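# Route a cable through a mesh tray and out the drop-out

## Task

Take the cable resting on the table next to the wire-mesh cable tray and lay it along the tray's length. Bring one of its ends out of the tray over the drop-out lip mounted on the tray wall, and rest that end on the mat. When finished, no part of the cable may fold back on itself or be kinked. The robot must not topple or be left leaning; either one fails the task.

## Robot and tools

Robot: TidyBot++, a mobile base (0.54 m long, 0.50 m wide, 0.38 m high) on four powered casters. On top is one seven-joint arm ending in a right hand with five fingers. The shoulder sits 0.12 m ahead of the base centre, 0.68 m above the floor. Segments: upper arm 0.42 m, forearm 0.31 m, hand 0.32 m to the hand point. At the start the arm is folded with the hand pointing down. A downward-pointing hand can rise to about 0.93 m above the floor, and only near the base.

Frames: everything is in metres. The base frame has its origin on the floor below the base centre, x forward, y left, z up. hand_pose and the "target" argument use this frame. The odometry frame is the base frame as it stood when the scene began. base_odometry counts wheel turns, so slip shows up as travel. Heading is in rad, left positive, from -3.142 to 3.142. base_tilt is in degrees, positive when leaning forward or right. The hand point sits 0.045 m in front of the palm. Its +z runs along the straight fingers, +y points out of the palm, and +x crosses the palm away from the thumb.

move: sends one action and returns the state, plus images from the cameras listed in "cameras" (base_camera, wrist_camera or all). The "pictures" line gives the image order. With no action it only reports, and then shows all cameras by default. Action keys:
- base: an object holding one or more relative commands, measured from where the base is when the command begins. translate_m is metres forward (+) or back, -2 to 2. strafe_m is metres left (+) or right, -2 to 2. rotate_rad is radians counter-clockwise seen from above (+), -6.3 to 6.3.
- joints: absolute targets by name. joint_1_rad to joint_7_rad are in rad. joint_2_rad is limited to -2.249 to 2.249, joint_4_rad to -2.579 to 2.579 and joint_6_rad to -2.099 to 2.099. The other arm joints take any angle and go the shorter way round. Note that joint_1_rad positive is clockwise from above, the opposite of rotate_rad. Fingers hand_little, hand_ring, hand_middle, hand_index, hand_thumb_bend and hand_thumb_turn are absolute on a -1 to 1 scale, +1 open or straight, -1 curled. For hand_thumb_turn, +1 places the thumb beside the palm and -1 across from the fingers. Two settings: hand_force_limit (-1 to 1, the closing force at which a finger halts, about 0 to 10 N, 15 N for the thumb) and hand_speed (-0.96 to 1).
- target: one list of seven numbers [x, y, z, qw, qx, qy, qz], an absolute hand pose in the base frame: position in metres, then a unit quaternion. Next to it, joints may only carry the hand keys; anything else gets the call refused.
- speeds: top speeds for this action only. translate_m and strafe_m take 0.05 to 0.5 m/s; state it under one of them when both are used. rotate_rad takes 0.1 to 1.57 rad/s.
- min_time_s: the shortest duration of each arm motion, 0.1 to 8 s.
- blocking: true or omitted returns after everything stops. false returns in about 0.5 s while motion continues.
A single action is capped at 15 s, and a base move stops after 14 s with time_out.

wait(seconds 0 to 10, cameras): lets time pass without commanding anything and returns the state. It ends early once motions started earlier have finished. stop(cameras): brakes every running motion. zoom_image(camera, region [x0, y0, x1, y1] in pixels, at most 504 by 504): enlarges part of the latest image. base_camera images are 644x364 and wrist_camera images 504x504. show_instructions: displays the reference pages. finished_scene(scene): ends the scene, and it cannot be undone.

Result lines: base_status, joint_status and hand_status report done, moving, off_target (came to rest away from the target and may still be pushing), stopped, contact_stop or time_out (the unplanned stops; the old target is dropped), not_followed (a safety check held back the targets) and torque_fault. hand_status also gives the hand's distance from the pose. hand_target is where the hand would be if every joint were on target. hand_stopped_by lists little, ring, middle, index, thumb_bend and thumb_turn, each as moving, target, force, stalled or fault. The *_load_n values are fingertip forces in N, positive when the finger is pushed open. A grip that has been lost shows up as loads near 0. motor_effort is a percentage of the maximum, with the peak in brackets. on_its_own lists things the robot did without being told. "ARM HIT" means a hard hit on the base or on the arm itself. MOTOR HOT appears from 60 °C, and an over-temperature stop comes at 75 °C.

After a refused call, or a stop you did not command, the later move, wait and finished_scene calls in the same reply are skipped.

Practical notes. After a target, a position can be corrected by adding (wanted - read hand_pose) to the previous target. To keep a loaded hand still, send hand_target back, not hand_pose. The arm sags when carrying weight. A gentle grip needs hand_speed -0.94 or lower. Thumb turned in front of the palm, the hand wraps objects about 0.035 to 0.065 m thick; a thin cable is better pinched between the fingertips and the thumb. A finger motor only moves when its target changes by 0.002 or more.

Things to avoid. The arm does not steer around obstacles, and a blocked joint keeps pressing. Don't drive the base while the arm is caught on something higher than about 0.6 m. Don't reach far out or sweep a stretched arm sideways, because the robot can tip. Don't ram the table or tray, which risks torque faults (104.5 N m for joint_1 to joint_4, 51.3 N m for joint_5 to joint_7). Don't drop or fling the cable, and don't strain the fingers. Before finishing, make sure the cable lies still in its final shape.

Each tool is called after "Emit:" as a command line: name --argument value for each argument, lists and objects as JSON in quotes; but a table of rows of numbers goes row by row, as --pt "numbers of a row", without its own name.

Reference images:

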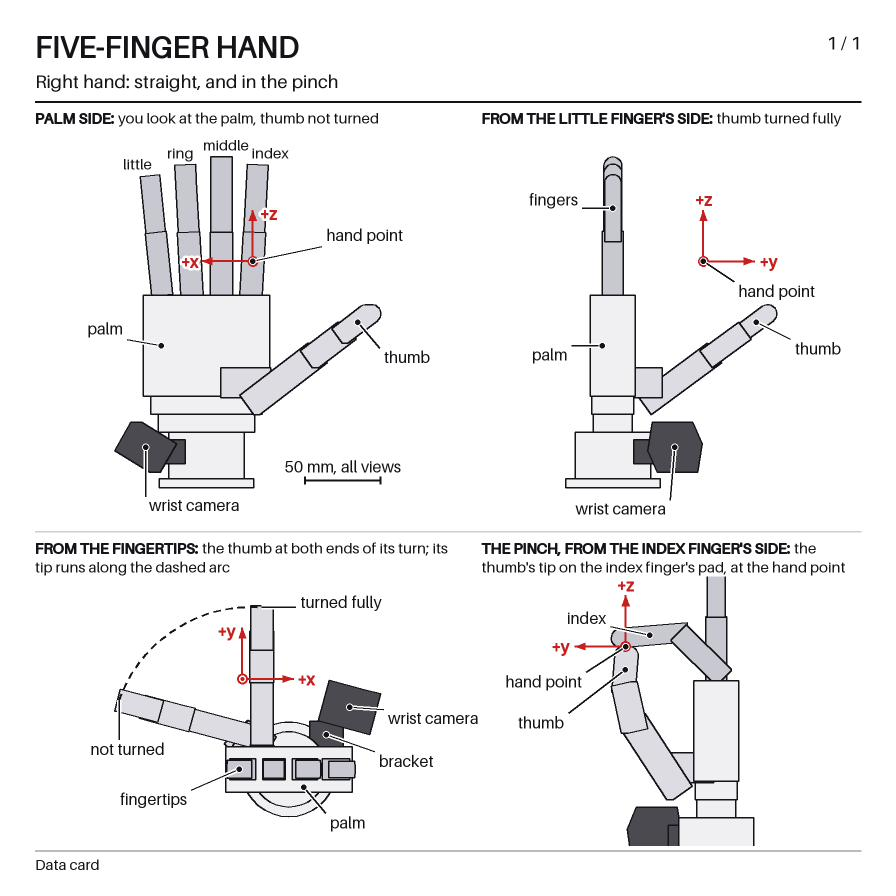

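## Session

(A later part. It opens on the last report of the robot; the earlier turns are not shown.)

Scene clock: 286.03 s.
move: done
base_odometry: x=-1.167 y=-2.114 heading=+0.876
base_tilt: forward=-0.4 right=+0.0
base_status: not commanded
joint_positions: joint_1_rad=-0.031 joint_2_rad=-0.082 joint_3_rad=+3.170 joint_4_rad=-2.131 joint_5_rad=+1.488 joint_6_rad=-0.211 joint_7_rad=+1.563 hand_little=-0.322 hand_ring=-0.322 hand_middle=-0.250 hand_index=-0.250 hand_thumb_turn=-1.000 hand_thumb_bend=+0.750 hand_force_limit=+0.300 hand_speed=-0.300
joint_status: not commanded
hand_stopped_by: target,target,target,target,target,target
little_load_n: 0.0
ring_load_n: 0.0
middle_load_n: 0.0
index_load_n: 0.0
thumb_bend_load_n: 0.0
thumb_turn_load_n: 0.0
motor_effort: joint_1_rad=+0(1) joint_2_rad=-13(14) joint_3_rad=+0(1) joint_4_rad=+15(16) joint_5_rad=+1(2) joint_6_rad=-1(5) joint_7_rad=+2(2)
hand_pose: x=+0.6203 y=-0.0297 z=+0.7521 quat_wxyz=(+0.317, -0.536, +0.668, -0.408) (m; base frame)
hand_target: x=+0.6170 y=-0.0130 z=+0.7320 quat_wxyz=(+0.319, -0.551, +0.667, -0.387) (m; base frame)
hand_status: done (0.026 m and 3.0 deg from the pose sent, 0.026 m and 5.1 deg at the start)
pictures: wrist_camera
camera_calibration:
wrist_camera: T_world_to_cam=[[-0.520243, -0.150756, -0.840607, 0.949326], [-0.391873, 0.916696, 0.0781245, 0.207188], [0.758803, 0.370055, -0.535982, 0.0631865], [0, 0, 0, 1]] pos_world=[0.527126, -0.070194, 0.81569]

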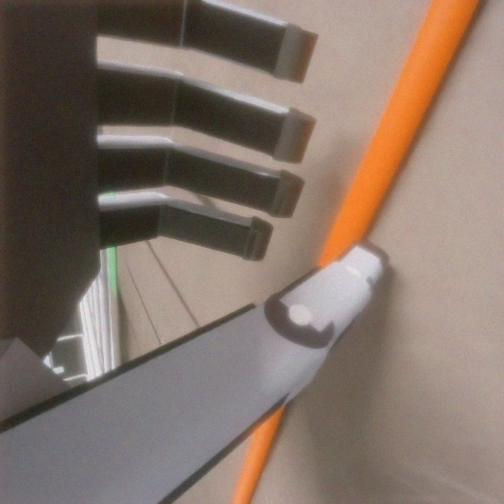

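Emit:
move --target '[0.612, -0.005, 0.714, 0.3187, -0.5500, 0.6650, -0.3858]' --min_time_s 1.5 --cameras '["wrist_camera"]'

Scene clock: 289.33 s.
move: done
base_odometry: x=-1.167 y=-2.114 heading=+0.876
base_tilt: forward=-0.4 right=+0.0
base_status: not commanded
joint_positions: joint_1_rad=-0.104 joint_2_rad=-0.082 joint_3_rad=+3.206 joint_4_rad=-2.174 joint_5_rad=+1.803 joint_6_rad=-0.211 joint_7_rad=+1.234 hand_little=-0.322 hand_ring=-0.322 hand_middle=-0.250 hand_index=-0.250 hand_thumb_turn=-1.000 hand_thumb_bend=+0.750 hand_force_limit=+0.300 hand_speed=-0.300
joint_status: not commanded
hand_stopped_by: target,target,target,target,target,target
little_load_n: 0.0
ring_load_n: 0.0
middle_load_n: 0.0
index_load_n: 0.0
thumb_bend_load_n: 1.5
thumb_turn_load_n: -4.5
motor_effort: joint_1_rad=-2(2) joint_2_rad=-9(13) joint_3_rad=-1(1) joint_4_rad=+13(16) joint_5_rad=+0(2) joint_6_rad=+0(2) joint_7_rad=+1(2)
hand_pose: x=+0.6202 y=-0.0090 z=+0.7466 quat_wxyz=(+0.336, -0.542, +0.655, -0.405) (m; base frame)
hand_target: x=+0.6120 y=-0.0050 z=+0.7140 quat_wxyz=(+0.319, -0.551, +0.667, -0.387) (m; base frame)
hand_status: done (0.034 m and 3.3 deg from the pose sent, 0.046 m and 3.0 deg at the start)
pictures: wrist_camera
camera_calibration:
wrist_camera: T_world_to_cam=[[-0.492835, -0.1609, -0.855117, 0.941424], [-0.429478, 0.899682, 0.0782391, 0.211728], [0.756744, 0.405813, -0.512498, 0.036669], [0, 0, 0, 1]] pos_world=[0.527151, -0.0538939, 0.807255]

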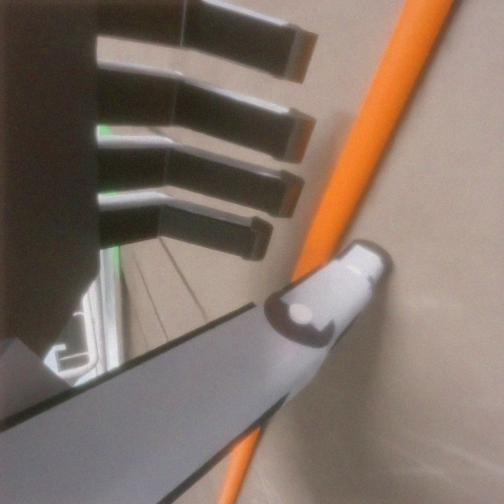

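Emit:
move --joints '{"hand_speed": -0.75, "hand_force_limit": -0.2, "hand_thumb_bend": 0.1}' --cameras '["wrist_camera"]'

Scene clock: 292.90 s.
move: off_target
base_odometry: x=-1.167 y=-2.114 heading=+0.876
base_tilt: forward=-0.4 right=+0.0
base_status: not commanded
joint_positions: joint_1_rad=-0.114 joint_2_rad=-0.079 joint_3_rad=+3.206 joint_4_rad=-2.185 joint_5_rad=+1.803 joint_6_rad=-0.211 joint_7_rad=+1.230 hand_little=-0.322 hand_ring=-0.322 hand_middle=-0.249 hand_index=-0.250 hand_thumb_turn=-1.000 hand_thumb_bend=+0.434 hand_force_limit=-0.200 hand_speed=-0.750
joint_status: hand_thumb_bend off_target (ended at +0.434, target +0.100); the others done
hand_stopped_by: target,target,target,target,force,target
little_load_n: 0.0
ring_load_n: 0.0
middle_load_n: 7.5
index_load_n: 0.0
thumb_bend_load_n: 7.5
thumb_turn_load_n: 0.5
motor_effort: joint_1_rad=+1(2) joint_2_rad=-12(13) joint_3_rad=+0(1) joint_4_rad=+14(15) joint_5_rad=+1(2) joint_6_rad=-1(3) joint_7_rad=+2(2)
hand_pose: x=+0.6167 y=-0.0043 z=+0.7395 quat_wxyz=(+0.334, -0.547, +0.656, -0.399) (m; base frame)
hand_target: x=+0.6120 y=-0.0050 z=+0.7140 quat_wxyz=(+0.319, -0.551, +0.667, -0.387) (m; base frame)
hand_status: not commanded
pictures: wrist_camera
camera_calibration:
wrist_camera: T_world_to_cam=[[-0.502632, -0.161962, -0.849193, 0.936093], [-0.434904, 0.896316, 0.0864669, 0.203761], [0.747141, 0.412779, -0.520955, 0.0460552], [0, 0, 0, 1]] pos_world=[0.524717, -0.0500332, 0.801298]

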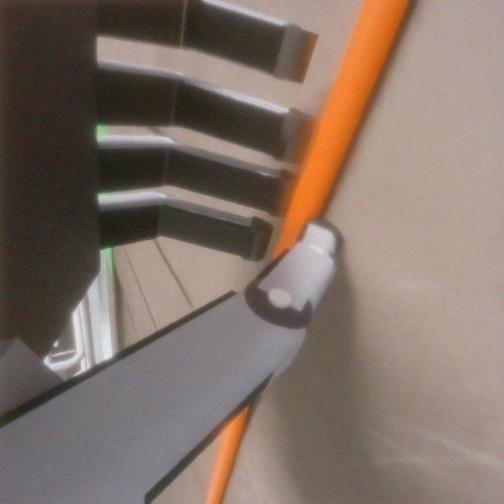

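Emit:
move --joints '{"hand_speed": -0.5, "hand_force_limit": 0.2, "hand_thumb_bend": 0.52}'

Emit:
move --target '[0.612, -0.005, 0.695, 0.3187, -0.5500, 0.6650, -0.3858]' --min_time_s 1.5

Emit:
move --joints '{"hand_speed": -0.75, "hand_force_limit": 0.2, "hand_thumb_bend": 0.0}' --cameras '["wrist_camera"]'

Scene clock: 321.07 s.
move: done
base_odometry: x=-1.167 y=-2.114 heading=+0.876
base_tilt: forward=-0.4 right=+0.0
base_status: not commanded
joint_positions: joint_1_rad=-0.114 joint_2_rad=-0.078 joint_3_rad=+3.206 joint_4_rad=-2.183 joint_5_rad=+1.805 joint_6_rad=-0.211 joint_7_rad=+1.228 hand_little=-0.322 hand_ring=-0.322 hand_middle=-0.250 hand_index=-0.250 hand_thumb_turn=-1.000 hand_thumb_bend=+0.518 hand_force_limit=+0.200 hand_speed=-0.500
joint_status: all done
hand_stopped_by: target,target,target,target,target,target
little_load_n: 0.0
ring_load_n: 0.0
middle_load_n: 0.0
index_load_n: 0.0
thumb_bend_load_n: -4.0
thumb_turn_load_n: -1.5
motor_effort: joint_1_rad=+0(1) joint_2_rad=-8(12) joint_3_rad=+0(1) joint_4_rad=+10(14) joint_5_rad=+0(2) joint_6_rad=+0(2) joint_7_rad=+2(2)
hand_pose: x=+0.6175 y=-0.0042 z=+0.7404 quat_wxyz=(+0.335, -0.546, +0.656, -0.399) (m; base frame)
hand_target: x=+0.6120 y=-0.0050 z=+0.7140 quat_wxyz=(+0.319, -0.551, +0.667, -0.387) (m; base frame)
hand_status: not commanded
pictures: none

Scene clock: 323.13 s.
move: done
base_odometry: x=-1.167 y=-2.114 heading=+0.876
base_tilt: forward=-0.4 right=+0.0
base_status: not commanded
joint_positions: joint_1_rad=-0.095 joint_2_rad=-0.076 joint_3_rad=+3.197 joint_4_rad=-2.207 joint_5_rad=+2.103 joint_6_rad=-0.217 joint_7_rad=+0.917 hand_little=-0.322 hand_ring=-0.322 hand_middle=-0.250 hand_index=-0.250 hand_thumb_turn=-1.000 hand_thumb_bend=+0.520 hand_force_limit=+0.200 hand_speed=-0.500
joint_status: not commanded
hand_stopped_by: target,target,target,target,target,target
little_load_n: 0.0
ring_load_n: 0.0
middle_load_n: 0.0
index_load_n: 0.0
thumb_bend_load_n: 1.5
thumb_turn_load_n: -1.5
motor_effort: joint_1_rad=+0(2) joint_2_rad=-6(12) joint_3_rad=+0(1) joint_4_rad=+12(14) joint_5_rad=+1(2) joint_6_rad=-2(3) joint_7_rad=+2(2)
hand_pose: x=+0.6211 y=-0.0028 z=+0.7424 quat_wxyz=(+0.351, -0.538, +0.652, -0.403) (m; base frame)
hand_target: x=+0.6120 y=-0.0050 z=+0.6950 quat_wxyz=(+0.319, -0.551, +0.667, -0.387) (m; base frame)
hand_status: done (0.048 m and 4.7 deg from the pose sent, 0.046 m and 2.6 deg at the start)
pictures: none

Scene clock: 324.87 s.
move: off_target
base_odometry: x=-1.167 y=-2.114 heading=+0.876
base_tilt: forward=-0.4 right=+0.0
base_status: not commanded
joint_positions: joint_1_rad=-0.095 joint_2_rad=-0.072 joint_3_rad=+3.197 joint_4_rad=-2.208 joint_5_rad=+2.104 joint_6_rad=-0.217 joint_7_rad=+0.916 hand_little=-0.322 hand_ring=-0.322 hand_middle=-0.249 hand_index=-0.250 hand_thumb_turn=-1.000 hand_thumb_bend=+0.420 hand_force_limit=+0.200 hand_speed=-0.750
joint_status: hand_thumb_bend off_target (ended at +0.420, target +0.000); the others done
hand_stopped_by: target,target,target,target,force,target
little_load_n: 0.0
ring_load_n: 0.0
middle_load_n: 10.0
index_load_n: 0.0
thumb_bend_load_n: 10.0
thumb_turn_load_n: 1.5
motor_effort: joint_1_rad=+0(1) joint_2_rad=-7(8) joint_3_rad=+0(1) joint_4_rad=+11(12) joint_5_rad=+0(2) joint_6_rad=-2(3) joint_7_rad=+1(2)
hand_pose: x=+0.6211 y=-0.0026 z=+0.7402 quat_wxyz=(+0.350, -0.539, +0.652, -0.403) (m; base frame)
hand_target: x=+0.6120 y=-0.0050 z=+0.6950 quat_wxyz=(+0.319, -0.551, +0.667, -0.387) (m; base frame)
hand_status: not commanded
pictures: wrist_camera
camera_calibration:
wrist_camera: T_world_to_cam=[[-0.473584, -0.150868, -0.867731, 0.934836], [-0.440926, 0.893481, 0.0853005, 0.20869], [0.762432, 0.423002, -0.48966, 0.00987007], [0, 0, 0, 1]] pos_world=[0.527215, -0.0495984, 0.798218]

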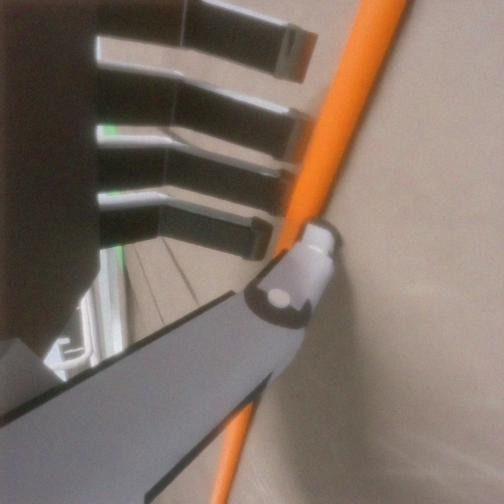

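Emit:
move --joints '{"hand_speed": -0.3, "hand_thumb_bend": 0.75}'

Emit:
move --target '[0.60, -0.015, 0.82, 0.2590, -0.5818, 0.7044, -0.3136]' --min_time_s 2 --cameras '["wrist_camera"]'

Scene clock: 334.63 s.
move: done
base_odometry: x=-1.167 y=-2.114 heading=+0.876
base_tilt: forward=-0.4 right=+0.0
base_status: not commanded
joint_positions: joint_1_rad=-0.095 joint_2_rad=-0.069 joint_3_rad=+3.195 joint_4_rad=-2.198 joint_5_rad=+2.108 joint_6_rad=-0.239 joint_7_rad=+0.910 hand_little=-0.322 hand_ring=-0.322 hand_middle=-0.250 hand_index=-0.250 hand_thumb_turn=-1.000 hand_thumb_bend=+0.744 hand_force_limit=+0.200 hand_speed=-0.300
joint_status: all done
hand_stopped_by: target,target,target,target,target,target
little_load_n: 0.0
ring_load_n: 0.0
middle_load_n: 0.0
index_load_n: 0.0
thumb_bend_load_n: -10.0
thumb_turn_load_n: 1.0
motor_effort: joint_1_rad=+0(2) joint_2_rad=-6(9) joint_3_rad=+1(1) joint_4_rad=+6(11) joint_5_rad=+0(1) joint_6_rad=-1(2) joint_7_rad=+2(3)
hand_pose: x=+0.6271 y=-0.0071 z=+0.7479 quat_wxyz=(+0.351, -0.531, +0.651, -0.413) (m; base frame)
hand_target: x=+0.6120 y=-0.0050 z=+0.6950 quat_wxyz=(+0.319, -0.551, +0.667, -0.387) (m; base frame)
hand_status: not commanded
pictures: none

Scene clock: 337.33 s.
move: done
base_odometry: x=-1.167 y=-2.114 heading=+0.876
base_tilt: forward=-0.4 right=+0.0
base_status: not commanded
joint_positions: joint_1_rad=-0.095 joint_2_rad=-0.056 joint_3_rad=+3.243 joint_4_rad=-1.748 joint_5_rad=+0.273 joint_6_rad=-0.640 joint_7_rad=+2.799 hand_little=-0.322 hand_ring=-0.322 hand_middle=-0.250 hand_index=-0.250 hand_thumb_turn=-1.000 hand_thumb_bend=+0.746 hand_force_limit=+0.200 hand_speed=-0.300
joint_status: not commanded
hand_stopped_by: target,target,target,target,target,target
little_load_n: 0.0
ring_load_n: 0.0
middle_load_n: 0.0
index_load_n: 0.0
thumb_bend_load_n: 0.0
thumb_turn_load_n: 0.0
motor_effort: joint_1_rad=+0(4) joint_2_rad=-15(15) joint_3_rad=+0(3) joint_4_rad=+16(16) joint_5_rad=+1(3) joint_6_rad=+5(6) joint_7_rad=+1(3)
hand_pose: x=+0.6094 y=-0.0166 z=+0.8033 quat_wxyz=(+0.252, -0.578, +0.708, -0.320) (m; base frame)
hand_target: x=+0.6000 y=-0.0150 z=+0.8200 quat_wxyz=(+0.259, -0.582, +0.704, -0.314) (m; base frame)
hand_status: done (0.019 m and 1.2 deg from the pose sent, 0.077 m and 17.7 deg at the start)
pictures: wrist_camera
camera_calibration:
wrist_camera: T_world_to_cam=[[-0.704588, -0.117687, -0.69979, 0.988367], [-0.370168, 0.902303, 0.220962, 0.0586894], [0.605418, 0.414727, -0.679316, 0.30341], [0, 0, 0, 1]] pos_world=[0.534427, -0.0624702, 0.884793]

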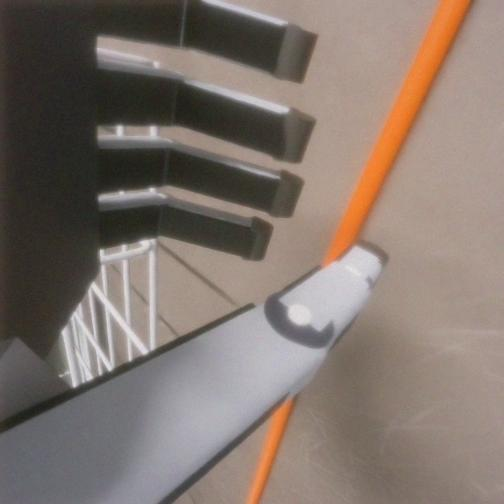

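Emit:
move --target '[0.607, -0.015, 0.75, 0.2590, -0.5818, 0.7044, -0.3136]' --joints '{"hand_speed": -0.3, "hand_thumb_bend": 0.65}' --min_time_s 1 --cameras '["wrist_camera"]'

Scene clock: 340.60 s.
move: done
base_odometry: x=-1.167 y=-2.114 heading=+0.876
base_tilt: forward=-0.4 right=+0.0
base_status: not commanded
joint_positions: joint_1_rad=-0.080 joint_2_rad=-0.056 joint_3_rad=+3.243 joint_4_rad=-1.883 joint_5_rad=+0.270 joint_6_rad=-0.497 joint_7_rad=+2.801 hand_little=-0.322 hand_ring=-0.322 hand_middle=-0.250 hand_index=-0.250 hand_thumb_turn=-1.000 hand_thumb_bend=+0.650 hand_force_limit=+0.200 hand_speed=-0.300
joint_status: all done
hand_stopped_by: target,target,target,target,target,target
little_load_n: 0.0
ring_load_n: 0.0
middle_load_n: 0.0
index_load_n: 0.0
thumb_bend_load_n: 0.0
thumb_turn_load_n: 0.0
motor_effort: joint_1_rad=+0(1) joint_2_rad=-14(15) joint_3_rad=+0(0) joint_4_rad=+16(17) joint_5_rad=+1(2) joint_6_rad=+5(6) joint_7_rad=+2(2)
hand_pose: x=+0.6022 y=-0.0137 z=+0.7619 quat_wxyz=(+0.259, -0.585, +0.702, -0.315) (m; base frame)
hand_target: x=+0.6070 y=-0.0150 z=+0.7500 quat_wxyz=(+0.259, -0.582, +0.704, -0.314) (m; base frame)
hand_status: done (0.013 m and 0.5 deg from the pose sent, 0.053 m and 1.2 deg at the start)
pictures: wrist_camera
camera_calibration:
wrist_camera: T_world_to_cam=[[-0.699981, -0.128644, -0.702479, 0.953829], [-0.391931, 0.891478, 0.227282, 0.0707871], [0.597006, 0.434417, -0.674437, 0.280091], [0, 0, 0, 1]] pos_world=[0.52819, -0.0620767, 0.84286]

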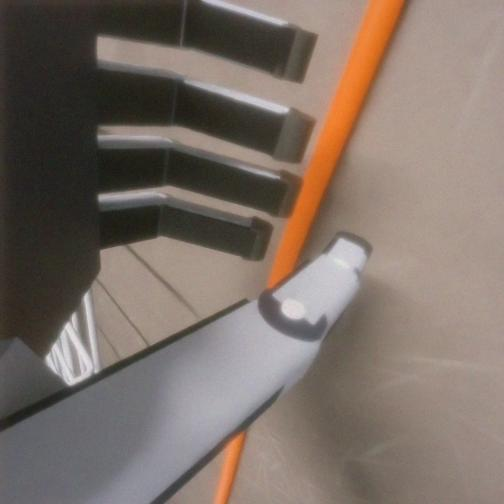

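Emit:
move --target '[0.62, -0.015, 0.79, 0.1541, -0.6179, 0.7481, -0.1866]' --joints '{"hand_speed": -0.2, "hand_force_limit": 0.0, "hand_thumb_bend": 0.98}' --min_time_s 1.5

Emit:
move --joints '{"hand_index": -0.5, "hand_middle": -0.5, "hand_ring": -0.5, "hand_little": -0.5}' --cameras '["wrist_camera"]'

Scene clock: 348.73 s.
move: done
base_odometry: x=-1.167 y=-2.114 heading=+0.876
base_tilt: forward=-0.4 right=+0.0
base_status: not commanded
joint_positions: joint_1_rad=+0.145 joint_2_rad=+0.172 joint_3_rad=+3.050 joint_4_rad=-1.363 joint_5_rad=+0.155 joint_6_rad=-1.071 joint_7_rad=+2.916 hand_little=-0.322 hand_ring=-0.322 hand_middle=-0.250 hand_index=-0.250 hand_thumb_turn=-1.000 hand_thumb_bend=+0.980 hand_force_limit=+0.000 hand_speed=-0.200
joint_status: all done
hand_stopped_by: target,target,target,target,target,target
little_load_n: 0.0
ring_load_n: 0.0
middle_load_n: 0.0
index_load_n: 0.0
thumb_bend_load_n: 0.0
thumb_turn_load_n: 0.0
motor_effort: joint_1_rad=+0(1) joint_2_rad=-21(21) joint_3_rad=+0(1) joint_4_rad=+16(17) joint_5_rad=+0(2) joint_6_rad=+4(6) joint_7_rad=+2(2)
hand_pose: x=+0.6228 y=-0.0322 z=+0.8015 quat_wxyz=(+0.158, -0.591, +0.759, -0.222) (m; base frame)
hand_target: x=+0.6200 y=-0.0150 z=+0.7900 quat_wxyz=(+0.154, -0.618, +0.748, -0.187) (m; base frame)
hand_status: done (0.021 m and 5.2 deg from the pose sent, 0.033 m and 20.1 deg at the start)
pictures: none

Scene clock: 349.33 s.
move: done
base_odometry: x=-1.167 y=-2.114 heading=+0.876
base_tilt: forward=-0.4 right=+0.0
base_status: not commanded
joint_positions: joint_1_rad=+0.145 joint_2_rad=+0.172 joint_3_rad=+3.050 joint_4_rad=-1.363 joint_5_rad=+0.154 joint_6_rad=-1.073 joint_7_rad=+2.916 hand_little=-0.500 hand_ring=-0.500 hand_middle=-0.500 hand_index=-0.500 hand_thumb_turn=-1.000 hand_thumb_bend=+0.980 hand_force_limit=+0.000 hand_speed=-0.200
joint_status: all done
hand_stopped_by: target,target,target,target,target,target
little_load_n: 0.0
ring_load_n: 0.0
middle_load_n: 0.5
index_load_n: 0.0
thumb_bend_load_n: 0.0
thumb_turn_load_n: 0.5
motor_effort: joint_1_rad=+0(1) joint_2_rad=-21(21) joint_3_rad=+0(0) joint_4_rad=+15(16) joint_5_rad=+1(2) joint_6_rad=+4(5) joint_7_rad=+2(2)
hand_pose: x=+0.6225 y=-0.0321 z=+0.8014 quat_wxyz=(+0.158, -0.591, +0.759, -0.221) (m; base frame)
hand_target: x=+0.6200 y=-0.0150 z=+0.7900 quat_wxyz=(+0.154, -0.618, +0.748, -0.187) (m; base frame)
hand_status: not commanded
pictures: wrist_camera
camera_calibration:
wrist_camera: T_world_to_cam=[[-0.876391, -0.0432646, -0.479653, 0.927327], [-0.241395, 0.901275, 0.359767, -0.113429], [0.416734, 0.431082, -0.800313, 0.515575], [0, 0, 0, 1]] pos_world=[0.570462, -0.079904, 0.898225]

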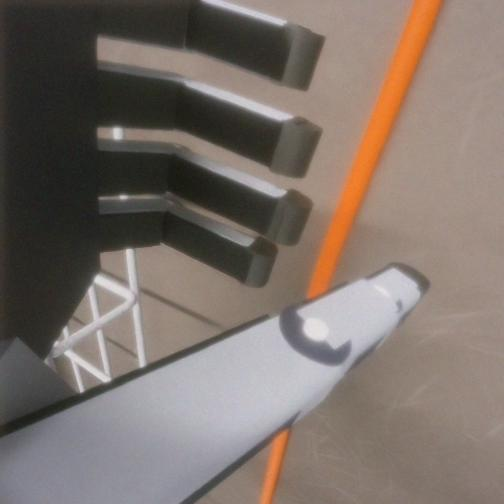

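Emit:
move --target '[0.622, -0.015, 0.735, 0.1541, -0.6179, 0.7481, -0.1866]' --min_time_s 1.5 --cameras '["wrist_camera"]'

Scene clock: 352.87 s.
move: done
base_odometry: x=-1.167 y=-2.114 heading=+0.876
base_tilt: forward=-0.4 right=+0.0
base_status: not commanded
joint_positions: joint_1_rad=+0.169 joint_2_rad=+0.186 joint_3_rad=+3.019 joint_4_rad=-1.471 joint_5_rad=+0.154 joint_6_rad=-0.984 joint_7_rad=+2.916 hand_little=-0.500 hand_ring=-0.500 hand_middle=-0.500 hand_index=-0.500 hand_thumb_turn=-1.000 hand_thumb_bend=+0.980 hand_force_limit=+0.000 hand_speed=-0.200
joint_status: not commanded
hand_stopped_by: target,target,target,target,target,target
little_load_n: 0.0
ring_load_n: 0.0
middle_load_n: 0.0
index_load_n: 0.0
thumb_bend_load_n: 0.0
thumb_turn_load_n: 0.0
motor_effort: joint_1_rad=+0(1) joint_2_rad=-21(22) joint_3_rad=+0(0) joint_4_rad=+15(16) joint_5_rad=+1(2) joint_6_rad=+4(4) joint_7_rad=+1(2)
hand_pose: x=+0.6164 y=-0.0274 z=+0.7583 quat_wxyz=(+0.150, -0.602, +0.757, -0.206) (m; base frame)
hand_target: x=+0.6220 y=-0.0150 z=+0.7350 quat_wxyz=(+0.154, -0.618, +0.748, -0.187) (m; base frame)
hand_status: done (0.027 m and 3.1 deg from the pose sent, 0.069 m and 5.2 deg at the start)
pictures: wrist_camera
camera_calibration:
wrist_camera: T_world_to_cam=[[-0.891056, -0.0561982, -0.450401, 0.888066], [-0.246393, 0.893261, 0.375998, -0.113165], [0.381196, 0.446011, -0.809793, 0.511144], [0, 0, 0, 1]] pos_world=[0.568588, -0.0769826, 0.856457]

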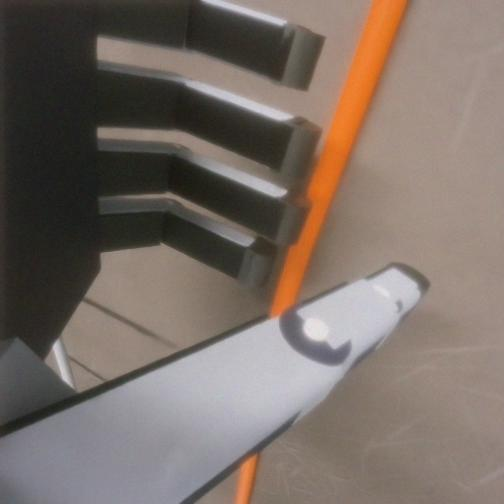

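Emit:
move --target '[0.638, -0.015, 0.737, 0.1541, -0.6179, 0.7481, -0.1866]' --min_time_s 1 --cameras '["wrist_camera"]'

Scene clock: 354.77 s.
move: done
base_odometry: x=-1.167 y=-2.114 heading=+0.876
base_tilt: forward=-0.4 right=+0.0
base_status: not commanded
joint_positions: joint_1_rad=+0.175 joint_2_rad=+0.224 joint_3_rad=+3.002 joint_4_rad=-1.464 joint_5_rad=+0.154 joint_6_rad=-0.984 joint_7_rad=+2.916 hand_little=-0.500 hand_ring=-0.500 hand_middle=-0.500 hand_index=-0.500 hand_thumb_turn=-1.000 hand_thumb_bend=+0.980 hand_force_limit=+0.000 hand_speed=-0.200
joint_status: not commanded
hand_stopped_by: target,target,target,target,target,target
little_load_n: 0.0
ring_load_n: 0.0
middle_load_n: 0.0
index_load_n: 0.0
thumb_bend_load_n: 0.0
thumb_turn_load_n: 0.0
motor_effort: joint_1_rad=+0(1) joint_2_rad=-22(22) joint_3_rad=+0(0) joint_4_rad=+15(16) joint_5_rad=+1(2) joint_6_rad=+4(4) joint_7_rad=+2(2)
hand_pose: x=+0.6218 y=-0.0223 z=+0.7431 quat_wxyz=(+0.143, -0.608, +0.756, -0.193) (m; base frame)
hand_target: x=+0.6380 y=-0.0150 z=+0.7370 quat_wxyz=(+0.154, -0.618, +0.748, -0.187) (m; base frame)
hand_status: done (0.019 m and 2.1 deg from the pose sent, 0.033 m and 3.1 deg at the start)
pictures: wrist_camera
camera_calibration:
wrist_camera: T_world_to_cam=[[-0.902772, -0.0626215, -0.425536, 0.874967], [-0.246071, 0.886639, 0.391561, -0.122615], [0.352777, 0.458202, -0.815843, 0.516925], [0, 0, 0, 1]] pos_world=[0.577365, -0.0733488, 0.842071]

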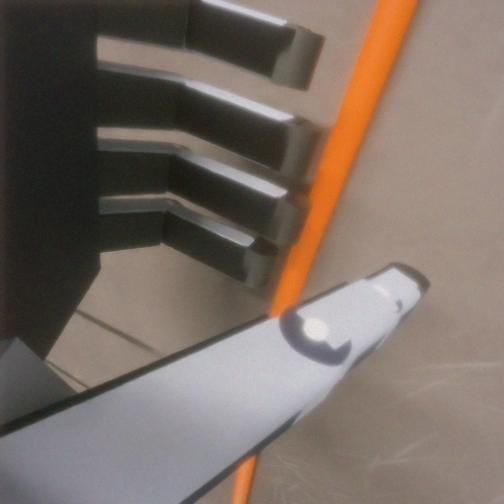

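Emit:
move --target '[0.652, -0.015, 0.725, 0.1541, -0.6179, 0.7481, -0.1866]' --min_time_s 1 --cameras '["wrist_camera"]'

Scene clock: 356.73 s.
move: done
base_odometry: x=-1.167 y=-2.114 heading=+0.876
base_tilt: forward=-0.4 right=+0.0
base_status: not commanded
joint_positions: joint_1_rad=+0.183 joint_2_rad=+0.262 joint_3_rad=+2.981 joint_4_rad=-1.454 joint_5_rad=+0.154 joint_6_rad=-0.979 joint_7_rad=+2.916 hand_little=-0.500 hand_ring=-0.500 hand_middle=-0.500 hand_index=-0.500 hand_thumb_turn=-1.000 hand_thumb_bend=+0.980 hand_force_limit=+0.000 hand_speed=-0.200
joint_status: not commanded
hand_stopped_by: target,target,target,target,target,target
little_load_n: 0.0
ring_load_n: 0.0
middle_load_n: 0.0
index_load_n: 0.0
thumb_bend_load_n: 0.0
thumb_turn_load_n: 0.0
motor_effort: joint_1_rad=+0(1) joint_2_rad=-23(23) joint_3_rad=+0(1) joint_4_rad=+15(15) joint_5_rad=+1(2) joint_6_rad=+3(4) joint_7_rad=+1(2)
hand_pose: x=+0.6289 y=-0.0172 z=+0.7290 quat_wxyz=(+0.140, -0.614, +0.755, -0.182) (m; base frame)
hand_target: x=+0.6520 y=-0.0150 z=+0.7250 quat_wxyz=(+0.154, -0.618, +0.748, -0.187) (m; base frame)
hand_status: done (0.024 m and 2.0 deg from the pose sent, 0.036 m and 2.1 deg at the start)
pictures: wrist_camera
camera_calibration:
wrist_camera: T_world_to_cam=[[-0.911011, -0.0686573, -0.406627, 0.866949], [-0.247807, 0.879301, 0.406721, -0.129878], [0.329623, 0.471293, -0.818066, 0.51697], [0, 0, 0, 1]] pos_world=[0.58721, -0.0699201, 0.828265]

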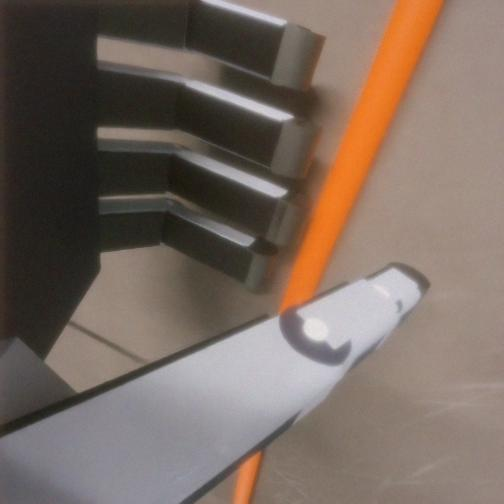

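Emit:
move --target '[0.652, -0.015, 0.707, 0.1541, -0.6179, 0.7481, -0.1866]' --min_time_s 1 --cameras '["wrist_camera"]'

Scene clock: 358.70 s.
move: done
base_odometry: x=-1.167 y=-2.114 heading=+0.876
base_tilt: forward=-0.4 right=+0.0
base_status: not commanded
joint_positions: joint_1_rad=+0.193 joint_2_rad=+0.268 joint_3_rad=+2.969 joint_4_rad=-1.454 joint_5_rad=+0.154 joint_6_rad=-0.928 joint_7_rad=+2.916 hand_little=-0.500 hand_ring=-0.500 hand_middle=-0.500 hand_index=-0.500 hand_thumb_turn=-1.000 hand_thumb_bend=+0.980 hand_force_limit=+0.000 hand_speed=-0.200
joint_status: not commanded
hand_stopped_by: target,target,target,target,target,target
little_load_n: 0.0
ring_load_n: 0.0
middle_load_n: 0.0
index_load_n: 0.0
thumb_bend_load_n: 0.0
thumb_turn_load_n: 0.0
motor_effort: joint_1_rad=+0(2) joint_2_rad=-23(23) joint_3_rad=+0(1) joint_4_rad=+15(16) joint_5_rad=+1(1) joint_6_rad=+4(4) joint_7_rad=+2(2)
hand_pose: x=+0.6448 y=-0.0157 z=+0.7309 quat_wxyz=(+0.158, -0.612, +0.750, -0.193) (m; base frame)
hand_target: x=+0.6520 y=-0.0150 z=+0.7070 quat_wxyz=(+0.154, -0.618, +0.748, -0.187) (m; base frame)
hand_status: done (0.025 m and 1.1 deg from the pose sent, 0.032 m and 2.0 deg at the start)
pictures: wrist_camera
camera_calibration:
wrist_camera: T_world_to_cam=[[-0.891461, -0.0739135, -0.447027, 0.899241], [-0.272635, 0.875515, 0.398927, -0.106344], [0.361893, 0.477503, -0.80064, 0.479211], [0, 0, 0, 1]] pos_world=[0.599223, -0.0692526, 0.828084]

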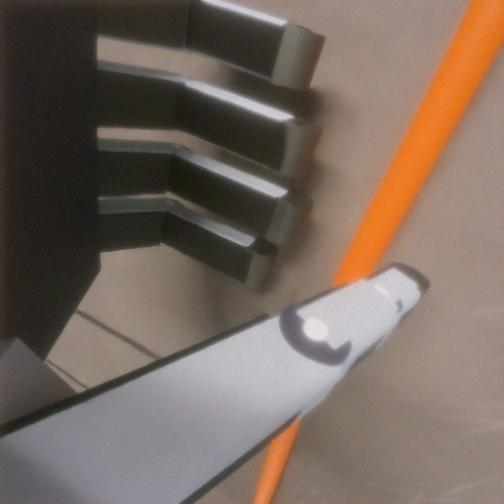

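Emit:
move --target '[0.636, -0.015, 0.702, 0.1541, -0.6179, 0.7481, -0.1866]' --min_time_s 1 --cameras '["wrist_camera"]'

Scene clock: 360.50 s.
move: done
base_odometry: x=-1.167 y=-2.114 heading=+0.876
base_tilt: forward=-0.4 right=+0.0
base_status: not commanded
joint_positions: joint_1_rad=+0.194 joint_2_rad=+0.267 joint_3_rad=+2.969 joint_4_rad=-1.496 joint_5_rad=+0.154 joint_6_rad=-0.898 joint_7_rad=+2.916 hand_little=-0.500 hand_ring=-0.500 hand_middle=-0.500 hand_index=-0.500 hand_thumb_turn=-1.000 hand_thumb_bend=+0.981 hand_force_limit=+0.000 hand_speed=-0.200
joint_status: not commanded
hand_stopped_by: target,target,target,target,target,target
little_load_n: 0.0
ring_load_n: -1.5
middle_load_n: 0.0
index_load_n: -0.5
thumb_bend_load_n: 6.5
thumb_turn_load_n: -1.0
motor_effort: joint_1_rad=+0(1) joint_2_rad=-17(23) joint_3_rad=+0(1) joint_4_rad=+12(16) joint_5_rad=+1(1) joint_6_rad=+5(5) joint_7_rad=+2(2)
hand_pose: x=+0.6387 y=-0.0147 z=+0.7173 quat_wxyz=(+0.155, -0.615, +0.750, -0.189) (m; base frame)
hand_target: x=+0.6360 y=-0.0150 z=+0.7020 quat_wxyz=(+0.154, -0.618, +0.748, -0.187) (m; base frame)
hand_status: done (0.016 m and 0.5 deg from the pose sent, 0.030 m and 1.1 deg at the start)
pictures: wrist_camera
camera_calibration:
wrist_camera: T_world_to_cam=[[-0.8959, -0.0771994, -0.437497, 0.883699], [-0.271904, 0.874077, 0.402564, -0.10655], [0.351329, 0.479614, -0.804076, 0.47917], [0, 0, 0, 1]] pos_world=[0.594388, -0.0684628, 0.814798]

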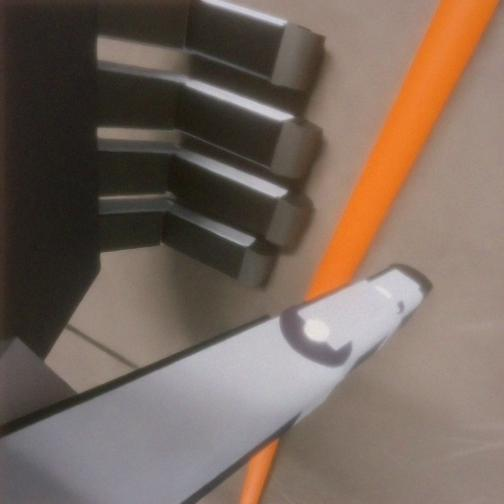

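Emit:
move --joints '{"hand_speed": -0.75, "hand_force_limit": 0.3, "hand_thumb_bend": -0.2}' --cameras '["wrist_camera"]'

Scene clock: 364.67 s.
move: off_target
base_odometry: x=-1.167 y=-2.114 heading=+0.876
base_tilt: forward=-0.4 right=+0.0
base_status: not commanded
joint_positions: joint_1_rad=+0.194 joint_2_rad=+0.267 joint_3_rad=+2.969 joint_4_rad=-1.496 joint_5_rad=+0.154 joint_6_rad=-0.898 joint_7_rad=+2.916 hand_little=-0.500 hand_ring=-0.500 hand_middle=-0.500 hand_index=-0.500 hand_thumb_turn=-1.000 hand_thumb_bend=+0.975 hand_force_limit=+0.300 hand_speed=-0.750
joint_status: hand_thumb_bend off_target (ended at +0.975, target -0.200); the others done
hand_stopped_by: target,target,target,target,force,target
little_load_n: 0.0
ring_load_n: -1.0
middle_load_n: -0.5
index_load_n: -0.5
thumb_bend_load_n: 9.5
thumb_turn_load_n: -0.5
motor_effort: joint_1_rad=+0(1) joint_2_rad=-17(18) joint_3_rad=+0(0) joint_4_rad=+12(12) joint_5_rad=+1(2) joint_6_rad=+5(5) joint_7_rad=+2(2)
hand_pose: x=+0.6387 y=-0.0147 z=+0.7172 quat_wxyz=(+0.155, -0.615, +0.750, -0.189) (m; base frame)
hand_target: x=+0.6360 y=-0.0150 z=+0.7020 quat_wxyz=(+0.154, -0.618, +0.748, -0.187) (m; base frame)
hand_status: not commanded
pictures: wrist_camera
camera_calibration:
wrist_camera: T_world_to_cam=[[-0.895958, -0.0772247, -0.437373, 0.883631], [-0.27186, 0.874087, 0.402572, -0.106582], [0.351213, 0.479592, -0.80414, 0.479289], [0, 0, 0, 1]] pos_world=[0.594389, -0.0684627, 0.814798]

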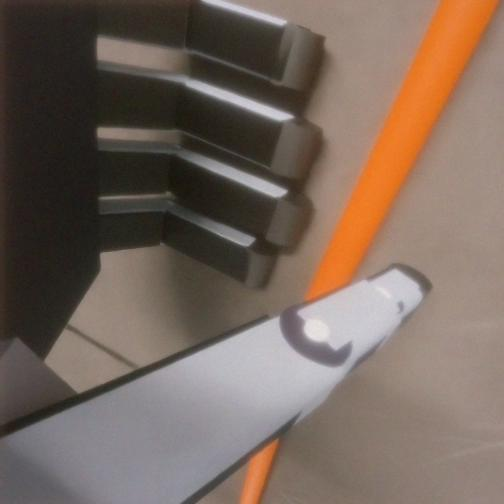

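Emit:
move --target '[0.636, -0.015, 0.719, 0.1541, -0.6179, 0.7481, -0.1866]' --min_time_s 1

Emit:
move --joints '{"hand_speed": -0.75, "hand_force_limit": 0.2, "hand_thumb_bend": -0.21}' --cameras '["wrist_camera"]'

Scene clock: 367.23 s.
move: done
base_odometry: x=-1.167 y=-2.114 heading=+0.876
base_tilt: forward=-0.4 right=+0.0
base_status: not commanded
joint_positions: joint_1_rad=+0.194 joint_2_rad=+0.267 joint_3_rad=+2.969 joint_4_rad=-1.496 joint_5_rad=+0.154 joint_6_rad=-0.898 joint_7_rad=+2.916 hand_little=-0.500 hand_ring=-0.500 hand_middle=-0.500 hand_index=-0.500 hand_thumb_turn=-1.000 hand_thumb_bend=+0.975 hand_force_limit=+0.300 hand_speed=-0.750
joint_status: not commanded
hand_stopped_by: target,target,target,target,force,target
little_load_n: 0.0
ring_load_n: -1.5
middle_load_n: 0.0
index_load_n: 0.0
thumb_bend_load_n: 9.5
thumb_turn_load_n: -0.5
motor_effort: joint_1_rad=+1(1) joint_2_rad=-17(17) joint_3_rad=+0(0) joint_4_rad=+12(12) joint_5_rad=+0(2) joint_6_rad=+5(6) joint_7_rad=+1(2)
hand_pose: x=+0.6387 y=-0.0147 z=+0.7173 quat_wxyz=(+0.155, -0.615, +0.750, -0.189) (m; base frame)
hand_target: x=+0.6360 y=-0.0150 z=+0.7190 quat_wxyz=(+0.154, -0.618, +0.748, -0.187) (m; base frame)
hand_status: done (0.003 m and 0.5 deg from the pose sent, 0.003 m and 0.5 deg at the start)
pictures: none

Scene clock: 367.53 s.
move: off_target
base_odometry: x=-1.167 y=-2.114 heading=+0.876
base_tilt: forward=-0.4 right=+0.0
base_status: not commanded
joint_positions: joint_1_rad=+0.194 joint_2_rad=+0.267 joint_3_rad=+2.969 joint_4_rad=-1.496 joint_5_rad=+0.154 joint_6_rad=-0.898 joint_7_rad=+2.916 hand_little=-0.500 hand_ring=-0.500 hand_middle=-0.500 hand_index=-0.500 hand_thumb_turn=-1.000 hand_thumb_bend=+0.975 hand_force_limit=+0.200 hand_speed=-0.750
joint_status: hand_thumb_bend off_target (ended at +0.975, target -0.210); the others done
hand_stopped_by: target,target,target,target,force,target
little_load_n: 0.0
ring_load_n: -1.0
middle_load_n: 0.0
index_load_n: -0.5
thumb_bend_load_n: 9.5
thumb_turn_load_n: -0.5
motor_effort: joint_1_rad=+0(0) joint_2_rad=-17(17) joint_3_rad=+0(0) joint_4_rad=+12(12) joint_5_rad=+1(2) joint_6_rad=+5(5) joint_7_rad=+2(2)
hand_pose: x=+0.6387 y=-0.0147 z=+0.7173 quat_wxyz=(+0.155, -0.615, +0.750, -0.189) (m; base frame)
hand_target: x=+0.6360 y=-0.0150 z=+0.7190 quat_wxyz=(+0.154, -0.618, +0.748, -0.187) (m; base frame)
hand_status: not commanded
pictures: wrist_camera
camera_calibration:
wrist_camera: T_world_to_cam=[[-0.8959, -0.0771994, -0.437497, 0.883699], [-0.271904, 0.874077, 0.402564, -0.10655], [0.351329, 0.479614, -0.804076, 0.47917], [0, 0, 0, 1]] pos_world=[0.594388, -0.0684628, 0.814798]

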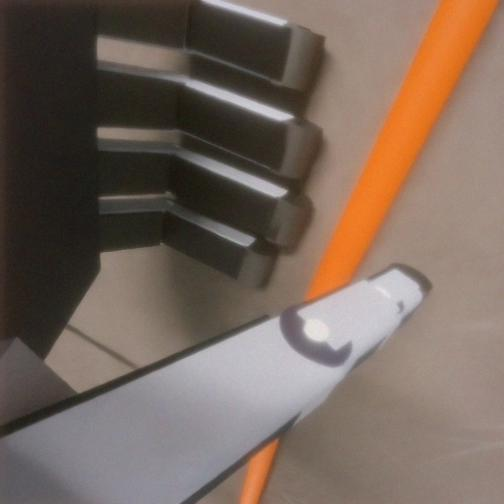

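Emit:
move --target '[0.636, -0.015, 0.729, 0.1541, -0.6179, 0.7481, -0.1866]' --min_time_s 1

Emit:
move --joints '{"hand_speed": -0.75, "hand_force_limit": 0.2, "hand_thumb_bend": -0.2}' --cameras '["wrist_camera"]'

Scene clock: 369.50 s.
move: done
base_odometry: x=-1.167 y=-2.114 heading=+0.876
base_tilt: forward=-0.4 right=+0.0
base_status: not commanded
joint_positions: joint_1_rad=+0.194 joint_2_rad=+0.267 joint_3_rad=+2.969 joint_4_rad=-1.494 joint_5_rad=+0.154 joint_6_rad=-0.902 joint_7_rad=+2.916 hand_little=-0.500 hand_ring=-0.500 hand_middle=-0.500 hand_index=-0.500 hand_thumb_turn=-1.000 hand_thumb_bend=+0.974 hand_force_limit=+0.200 hand_speed=-0.750
joint_status: not commanded
hand_stopped_by: target,target,target,target,force,target
little_load_n: 0.0
ring_load_n: 0.0
middle_load_n: 0.0
index_load_n: 0.0
thumb_bend_load_n: 2.5
thumb_turn_load_n: 0.0
motor_effort: joint_1_rad=+0(1) joint_2_rad=-22(22) joint_3_rad=-1(1) joint_4_rad=+15(15) joint_5_rad=+0(2) joint_6_rad=+4(6) joint_7_rad=+1(2)
hand_pose: x=+0.6383 y=-0.0149 z=+0.7179 quat_wxyz=(+0.154, -0.615, +0.750, -0.189) (m; base frame)
hand_target: x=+0.6360 y=-0.0150 z=+0.7290 quat_wxyz=(+0.154, -0.618, +0.748, -0.187) (m; base frame)
hand_status: done (0.011 m and 0.5 deg from the pose sent, 0.012 m and 0.5 deg at the start)
pictures: none

Scene clock: 370.00 s.
move: off_target
base_odometry: x=-1.167 y=-2.114 heading=+0.876
base_tilt: forward=-0.4 right=+0.0
base_status: not commanded
joint_positions: joint_1_rad=+0.194 joint_2_rad=+0.267 joint_3_rad=+2.969 joint_4_rad=-1.492 joint_5_rad=+0.154 joint_6_rad=-0.906 joint_7_rad=+2.916 hand_little=-0.500 hand_ring=-0.500 hand_middle=-0.500 hand_index=-0.500 hand_thumb_turn=-1.000 hand_thumb_bend=+0.954 hand_force_limit=+0.200 hand_speed=-0.750
joint_status: hand_thumb_bend off_target (ended at +0.954, target -0.200); the others done
hand_stopped_by: target,target,target,target,force,target
little_load_n: 0.0
ring_load_n: 0.0
middle_load_n: 0.0
index_load_n: 0.0
thumb_bend_load_n: 1.0
thumb_turn_load_n: 0.0
motor_effort: joint_1_rad=+1(1) joint_2_rad=-23(23) joint_3_rad=+0(1) joint_4_rad=+15(15) joint_5_rad=+1(2) joint_6_rad=+3(6) joint_7_rad=+2(2)
hand_pose: x=+0.6377 y=-0.0150 z=+0.7183 quat_wxyz=(+0.154, -0.615, +0.750, -0.188) (m; base frame)
hand_target: x=+0.6360 y=-0.0150 z=+0.7290 quat_wxyz=(+0.154, -0.618, +0.748, -0.187) (m; base frame)
hand_status: not commanded
pictures: wrist_camera
camera_calibration:
wrist_camera: T_world_to_cam=[[-0.89763, -0.0762322, -0.434108, 0.881925], [-0.269381, 0.874447, 0.403455, -0.109249], [0.348848, 0.479093, -0.805465, 0.483046], [0, 0, 0, 1]] pos_world=[0.593702, -0.0686604, 0.816004]

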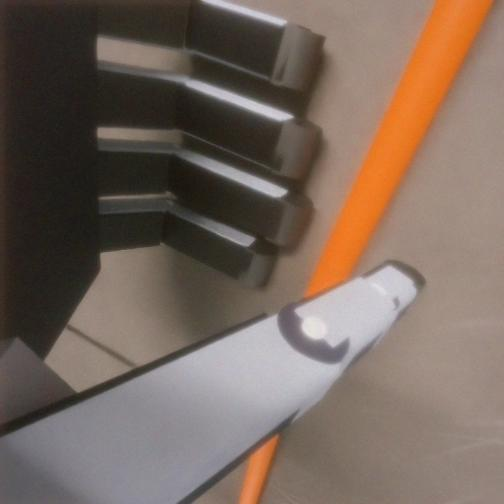

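Load low now; close again.

Emit:
move --joints '{"hand_speed": -0.6, "hand_force_limit": 0.3, "hand_thumb_bend": -0.22}' --cameras '["wrist_camera"]'

Scene clock: 370.93 s.
move: off_target
base_odometry: x=-1.167 y=-2.114 heading=+0.876
base_tilt: forward=-0.4 right=+0.0
base_status: not commanded
joint_positions: joint_1_rad=+0.194 joint_2_rad=+0.266 joint_3_rad=+2.969 joint_4_rad=-1.490 joint_5_rad=+0.154 joint_6_rad=-0.911 joint_7_rad=+2.916 hand_little=-0.500 hand_ring=-0.500 hand_middle=-0.500 hand_index=-0.500 hand_thumb_turn=-1.000 hand_thumb_bend=+0.922 hand_force_limit=+0.300 hand_speed=-0.600
joint_status: hand_thumb_bend off_target (ended at +0.922, target -0.220); the others done
hand_stopped_by: target,target,target,target,force,target
little_load_n: 0.0
ring_load_n: 0.0
middle_load_n: 0.0
index_load_n: 0.0
thumb_bend_load_n: 1.5
thumb_turn_load_n: 0.5
motor_effort: joint_1_rad=+0(1) joint_2_rad=-22(22) joint_3_rad=+0(0) joint_4_rad=+15(15) joint_5_rad=+1(2) joint_6_rad=+4(5) joint_7_rad=+2(2)
hand_pose: x=+0.6368 y=-0.0151 z=+0.7189 quat_wxyz=(+0.152, -0.615, +0.751, -0.187) (m; base frame)
hand_target: x=+0.6360 y=-0.0150 z=+0.7290 quat_wxyz=(+0.154, -0.618, +0.748, -0.187) (m; base frame)
hand_status: not commanded
pictures: wrist_camera
camera_calibration:
wrist_camera: T_world_to_cam=[[-0.898808, -0.0758593, -0.431728, 0.880385], [-0.267882, 0.874649, 0.404014, -0.110965], [0.346962, 0.478784, -0.806463, 0.485813], [0, 0, 0, 1]] pos_world=[0.593013, -0.0687588, 0.816709]

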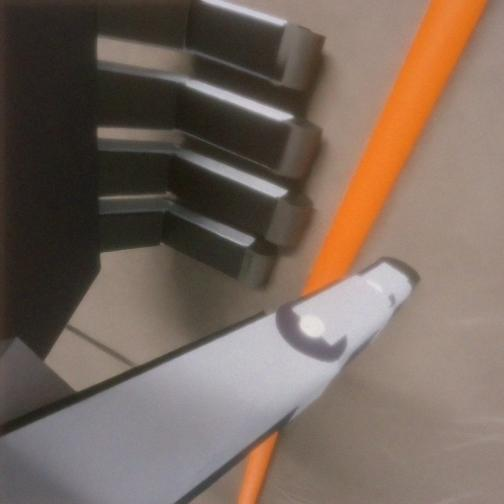

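Emit:
move --joints '{"hand_speed": -0.6, "hand_force_limit": 0.5, "hand_thumb_bend": -0.2}'

Emit:
move --joints '{"hand_speed": -0.6, "hand_force_limit": 0.4, "hand_thumb_bend": -0.22}' --cameras '["wrist_camera"]'

Scene clock: 372.17 s.
move: off_target
base_odometry: x=-1.167 y=-2.114 heading=+0.876
base_tilt: forward=-0.3 right=+0.0
base_status: not commanded
joint_positions: joint_1_rad=+0.194 joint_2_rad=+0.264 joint_3_rad=+2.969 joint_4_rad=-1.488 joint_5_rad=+0.154 joint_6_rad=-0.916 joint_7_rad=+2.916 hand_little=-0.500 hand_ring=-0.500 hand_middle=-0.500 hand_index=-0.500 hand_thumb_turn=-1.000 hand_thumb_bend=+0.871 hand_force_limit=+0.500 hand_speed=-0.600
joint_status: hand_thumb_bend off_target (ended at +0.871, target -0.200); the others done
hand_stopped_by: target,target,target,target,force,target
little_load_n: 0.0
ring_load_n: 0.5
middle_load_n: 0.0
index_load_n: 0.0
thumb_bend_load_n: 0.0
thumb_turn_load_n: 0.0
motor_effort: joint_1_rad=+1(1) joint_2_rad=-23(23) joint_3_rad=+0(1) joint_4_rad=+15(15) joint_5_rad=+1(3) joint_6_rad=+3(7) joint_7_rad=+2(2)
hand_pose: x=+0.6359 y=-0.0151 z=+0.7200 quat_wxyz=(+0.152, -0.615, +0.751, -0.187) (m; base frame)
hand_target: x=+0.6360 y=-0.0150 z=+0.7290 quat_wxyz=(+0.154, -0.618, +0.748, -0.187) (m; base frame)
hand_status: not commanded
pictures: none

Scene clock: 372.67 s.
move: off_target
base_odometry: x=-1.167 y=-2.114 heading=+0.876
base_tilt: forward=-0.4 right=+0.0
base_status: not commanded
joint_positions: joint_1_rad=+0.194 joint_2_rad=+0.263 joint_3_rad=+2.969 joint_4_rad=-1.487 joint_5_rad=+0.154 joint_6_rad=-0.919 joint_7_rad=+2.916 hand_little=-0.500 hand_ring=-0.500 hand_middle=-0.500 hand_index=-0.500 hand_thumb_turn=-1.000 hand_thumb_bend=+0.821 hand_force_limit=+0.400 hand_speed=-0.600
joint_status: hand_thumb_bend off_target (ended at +0.821, target -0.220); the others done
hand_stopped_by: target,target,target,target,force,target
little_load_n: 0.0
ring_load_n: 0.0
middle_load_n: 0.0
index_load_n: 0.0
thumb_bend_load_n: 1.5
thumb_turn_load_n: 0.5
motor_effort: joint_1_rad=+0(1) joint_2_rad=-22(23) joint_3_rad=+0(1) joint_4_rad=+15(15) joint_5_rad=+1(2) joint_6_rad=+4(7) joint_7_rad=+2(2)
hand_pose: x=+0.6352 y=-0.0152 z=+0.7207 quat_wxyz=(+0.151, -0.615, +0.751, -0.187) (m; base frame)
hand_target: x=+0.6360 y=-0.0150 z=+0.7290 quat_wxyz=(+0.154, -0.618, +0.748, -0.187) (m; base frame)
hand_status: not commanded
pictures: wrist_camera
camera_calibration:
wrist_camera: T_world_to_cam=[[-0.899737, -0.0753438, -0.429879, 0.87898], [-0.266276, 0.87518, 0.403926, -0.11302], [0.345789, 0.477894, -0.807495, 0.489424], [0, 0, 0, 1]] pos_world=[0.59152, -0.068754, 0.818714]

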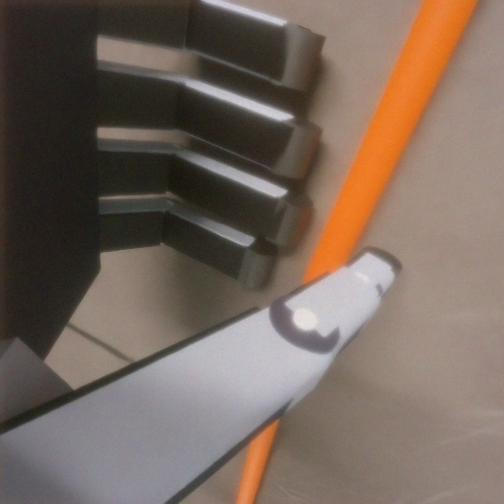

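Emit:
move --joints '{"hand_speed": -0.75, "hand_force_limit": 0.4, "hand_thumb_bend": -0.2}'

Emit:
move --joints '{"hand_speed": -0.75, "hand_force_limit": 0.4, "hand_thumb_bend": -0.22}' --cameras '["wrist_camera"]'

Scene clock: 373.90 s.
move: off_target
base_odometry: x=-1.167 y=-2.114 heading=+0.876
base_tilt: forward=-0.4 right=+0.0
base_status: not commanded
joint_positions: joint_1_rad=+0.194 joint_2_rad=+0.261 joint_3_rad=+2.969 joint_4_rad=-1.487 joint_5_rad=+0.154 joint_6_rad=-0.921 joint_7_rad=+2.916 hand_little=-0.500 hand_ring=-0.500 hand_middle=-0.500 hand_index=-0.500 hand_thumb_turn=-1.000 hand_thumb_bend=+0.709 hand_force_limit=+0.400 hand_speed=-0.750
joint_status: hand_thumb_bend off_target (ended at +0.709, target -0.200); the others done
hand_stopped_by: target,target,target,target,force,target
little_load_n: 0.0
ring_load_n: 0.0
middle_load_n: 0.0
index_load_n: 0.0
thumb_bend_load_n: 8.0
thumb_turn_load_n: 0.5
motor_effort: joint_1_rad=+1(1) joint_2_rad=-19(22) joint_3_rad=+0(1) joint_4_rad=+14(15) joint_5_rad=+1(2) joint_6_rad=+6(7) joint_7_rad=+1(2)
hand_pose: x=+0.6346 y=-0.0152 z=+0.7220 quat_wxyz=(+0.151, -0.615, +0.751, -0.188) (m; base frame)
hand_target: x=+0.6360 y=-0.0150 z=+0.7290 quat_wxyz=(+0.154, -0.618, +0.748, -0.187) (m; base frame)
hand_status: not commanded
pictures: none

Scene clock: 374.30 s.
move: off_target
base_odometry: x=-1.167 y=-2.114 heading=+0.876
base_tilt: forward=-0.4 right=+0.0
base_status: not commanded
joint_positions: joint_1_rad=+0.194 joint_2_rad=+0.261 joint_3_rad=+2.969 joint_4_rad=-1.487 joint_5_rad=+0.154 joint_6_rad=-0.921 joint_7_rad=+2.916 hand_little=-0.500 hand_ring=-0.500 hand_middle=-0.500 hand_index=-0.500 hand_thumb_turn=-1.000 hand_thumb_bend=+0.702 hand_force_limit=+0.400 hand_speed=-0.750
joint_status: hand_thumb_bend off_target (ended at +0.702, target -0.220); the others done
hand_stopped_by: target,target,target,target,force,target
little_load_n: 0.0
ring_load_n: 0.0
middle_load_n: 0.0
index_load_n: 0.0
thumb_bend_load_n: 9.0
thumb_turn_load_n: 0.5
motor_effort: joint_1_rad=+1(1) joint_2_rad=-18(19) joint_3_rad=+0(1) joint_4_rad=+14(14) joint_5_rad=+1(2) joint_6_rad=+6(6) joint_7_rad=+2(2)
hand_pose: x=+0.6346 y=-0.0152 z=+0.7220 quat_wxyz=(+0.151, -0.615, +0.751, -0.188) (m; base frame)
hand_target: x=+0.6360 y=-0.0150 z=+0.7290 quat_wxyz=(+0.154, -0.618, +0.748, -0.187) (m; base frame)
hand_status: not commanded
pictures: wrist_camera
camera_calibration:
wrist_camera: T_world_to_cam=[[-0.899522, -0.0752414, -0.430347, 0.879217], [-0.266211, 0.875454, 0.403377, -0.113238], [0.346398, 0.47741, -0.80752, 0.490228], [0, 0, 0, 1]] pos_world=[0.590916, -0.0687513, 0.819915]

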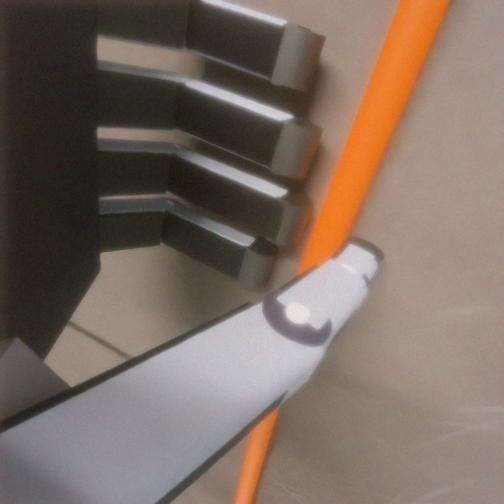

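Emit:
move --joints '{"hand_speed": -0.75, "hand_force_limit": 0.6, "hand_thumb_bend": -0.2}' --cameras '["wrist_camera"]'

Scene clock: 375.20 s.
move: off_target
base_odometry: x=-1.167 y=-2.114 heading=+0.876
base_tilt: forward=-0.4 right=+0.0
base_status: not commanded
joint_positions: joint_1_rad=+0.194 joint_2_rad=+0.260 joint_3_rad=+2.969 joint_4_rad=-1.486 joint_5_rad=+0.154 joint_6_rad=-0.921 joint_7_rad=+2.916 hand_little=-0.500 hand_ring=-0.500 hand_middle=-0.500 hand_index=-0.500 hand_thumb_turn=-1.000 hand_thumb_bend=+0.684 hand_force_limit=+0.600 hand_speed=-0.750
joint_status: hand_thumb_bend off_target (ended at +0.684, target -0.200); the others done
hand_stopped_by: target,target,target,target,force,target
little_load_n: 0.0
ring_load_n: 0.0
middle_load_n: 0.0
index_load_n: 0.0
thumb_bend_load_n: 9.5
thumb_turn_load_n: 0.5
motor_effort: joint_1_rad=+1(1) joint_2_rad=-18(18) joint_3_rad=+0(1) joint_4_rad=+14(15) joint_5_rad=+1(2) joint_6_rad=+7(7) joint_7_rad=+2(2)
hand_pose: x=+0.6347 y=-0.0152 z=+0.7222 quat_wxyz=(+0.152, -0.615, +0.751, -0.188) (m; base frame)
hand_target: x=+0.6360 y=-0.0150 z=+0.7290 quat_wxyz=(+0.154, -0.618, +0.748, -0.187) (m; base frame)
hand_status: not commanded
pictures: wrist_camera
camera_calibration:
wrist_camera: T_world_to_cam=[[-0.899327, -0.0752459, -0.430753, 0.879569], [-0.266356, 0.87551, 0.40316, -0.11318], [0.346793, 0.477306, -0.807412, 0.490094], [0, 0, 0, 1]] pos_world=[0.590913, -0.0686507, 0.820215]

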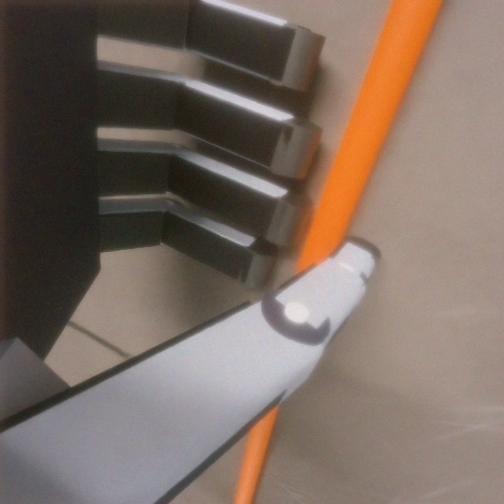

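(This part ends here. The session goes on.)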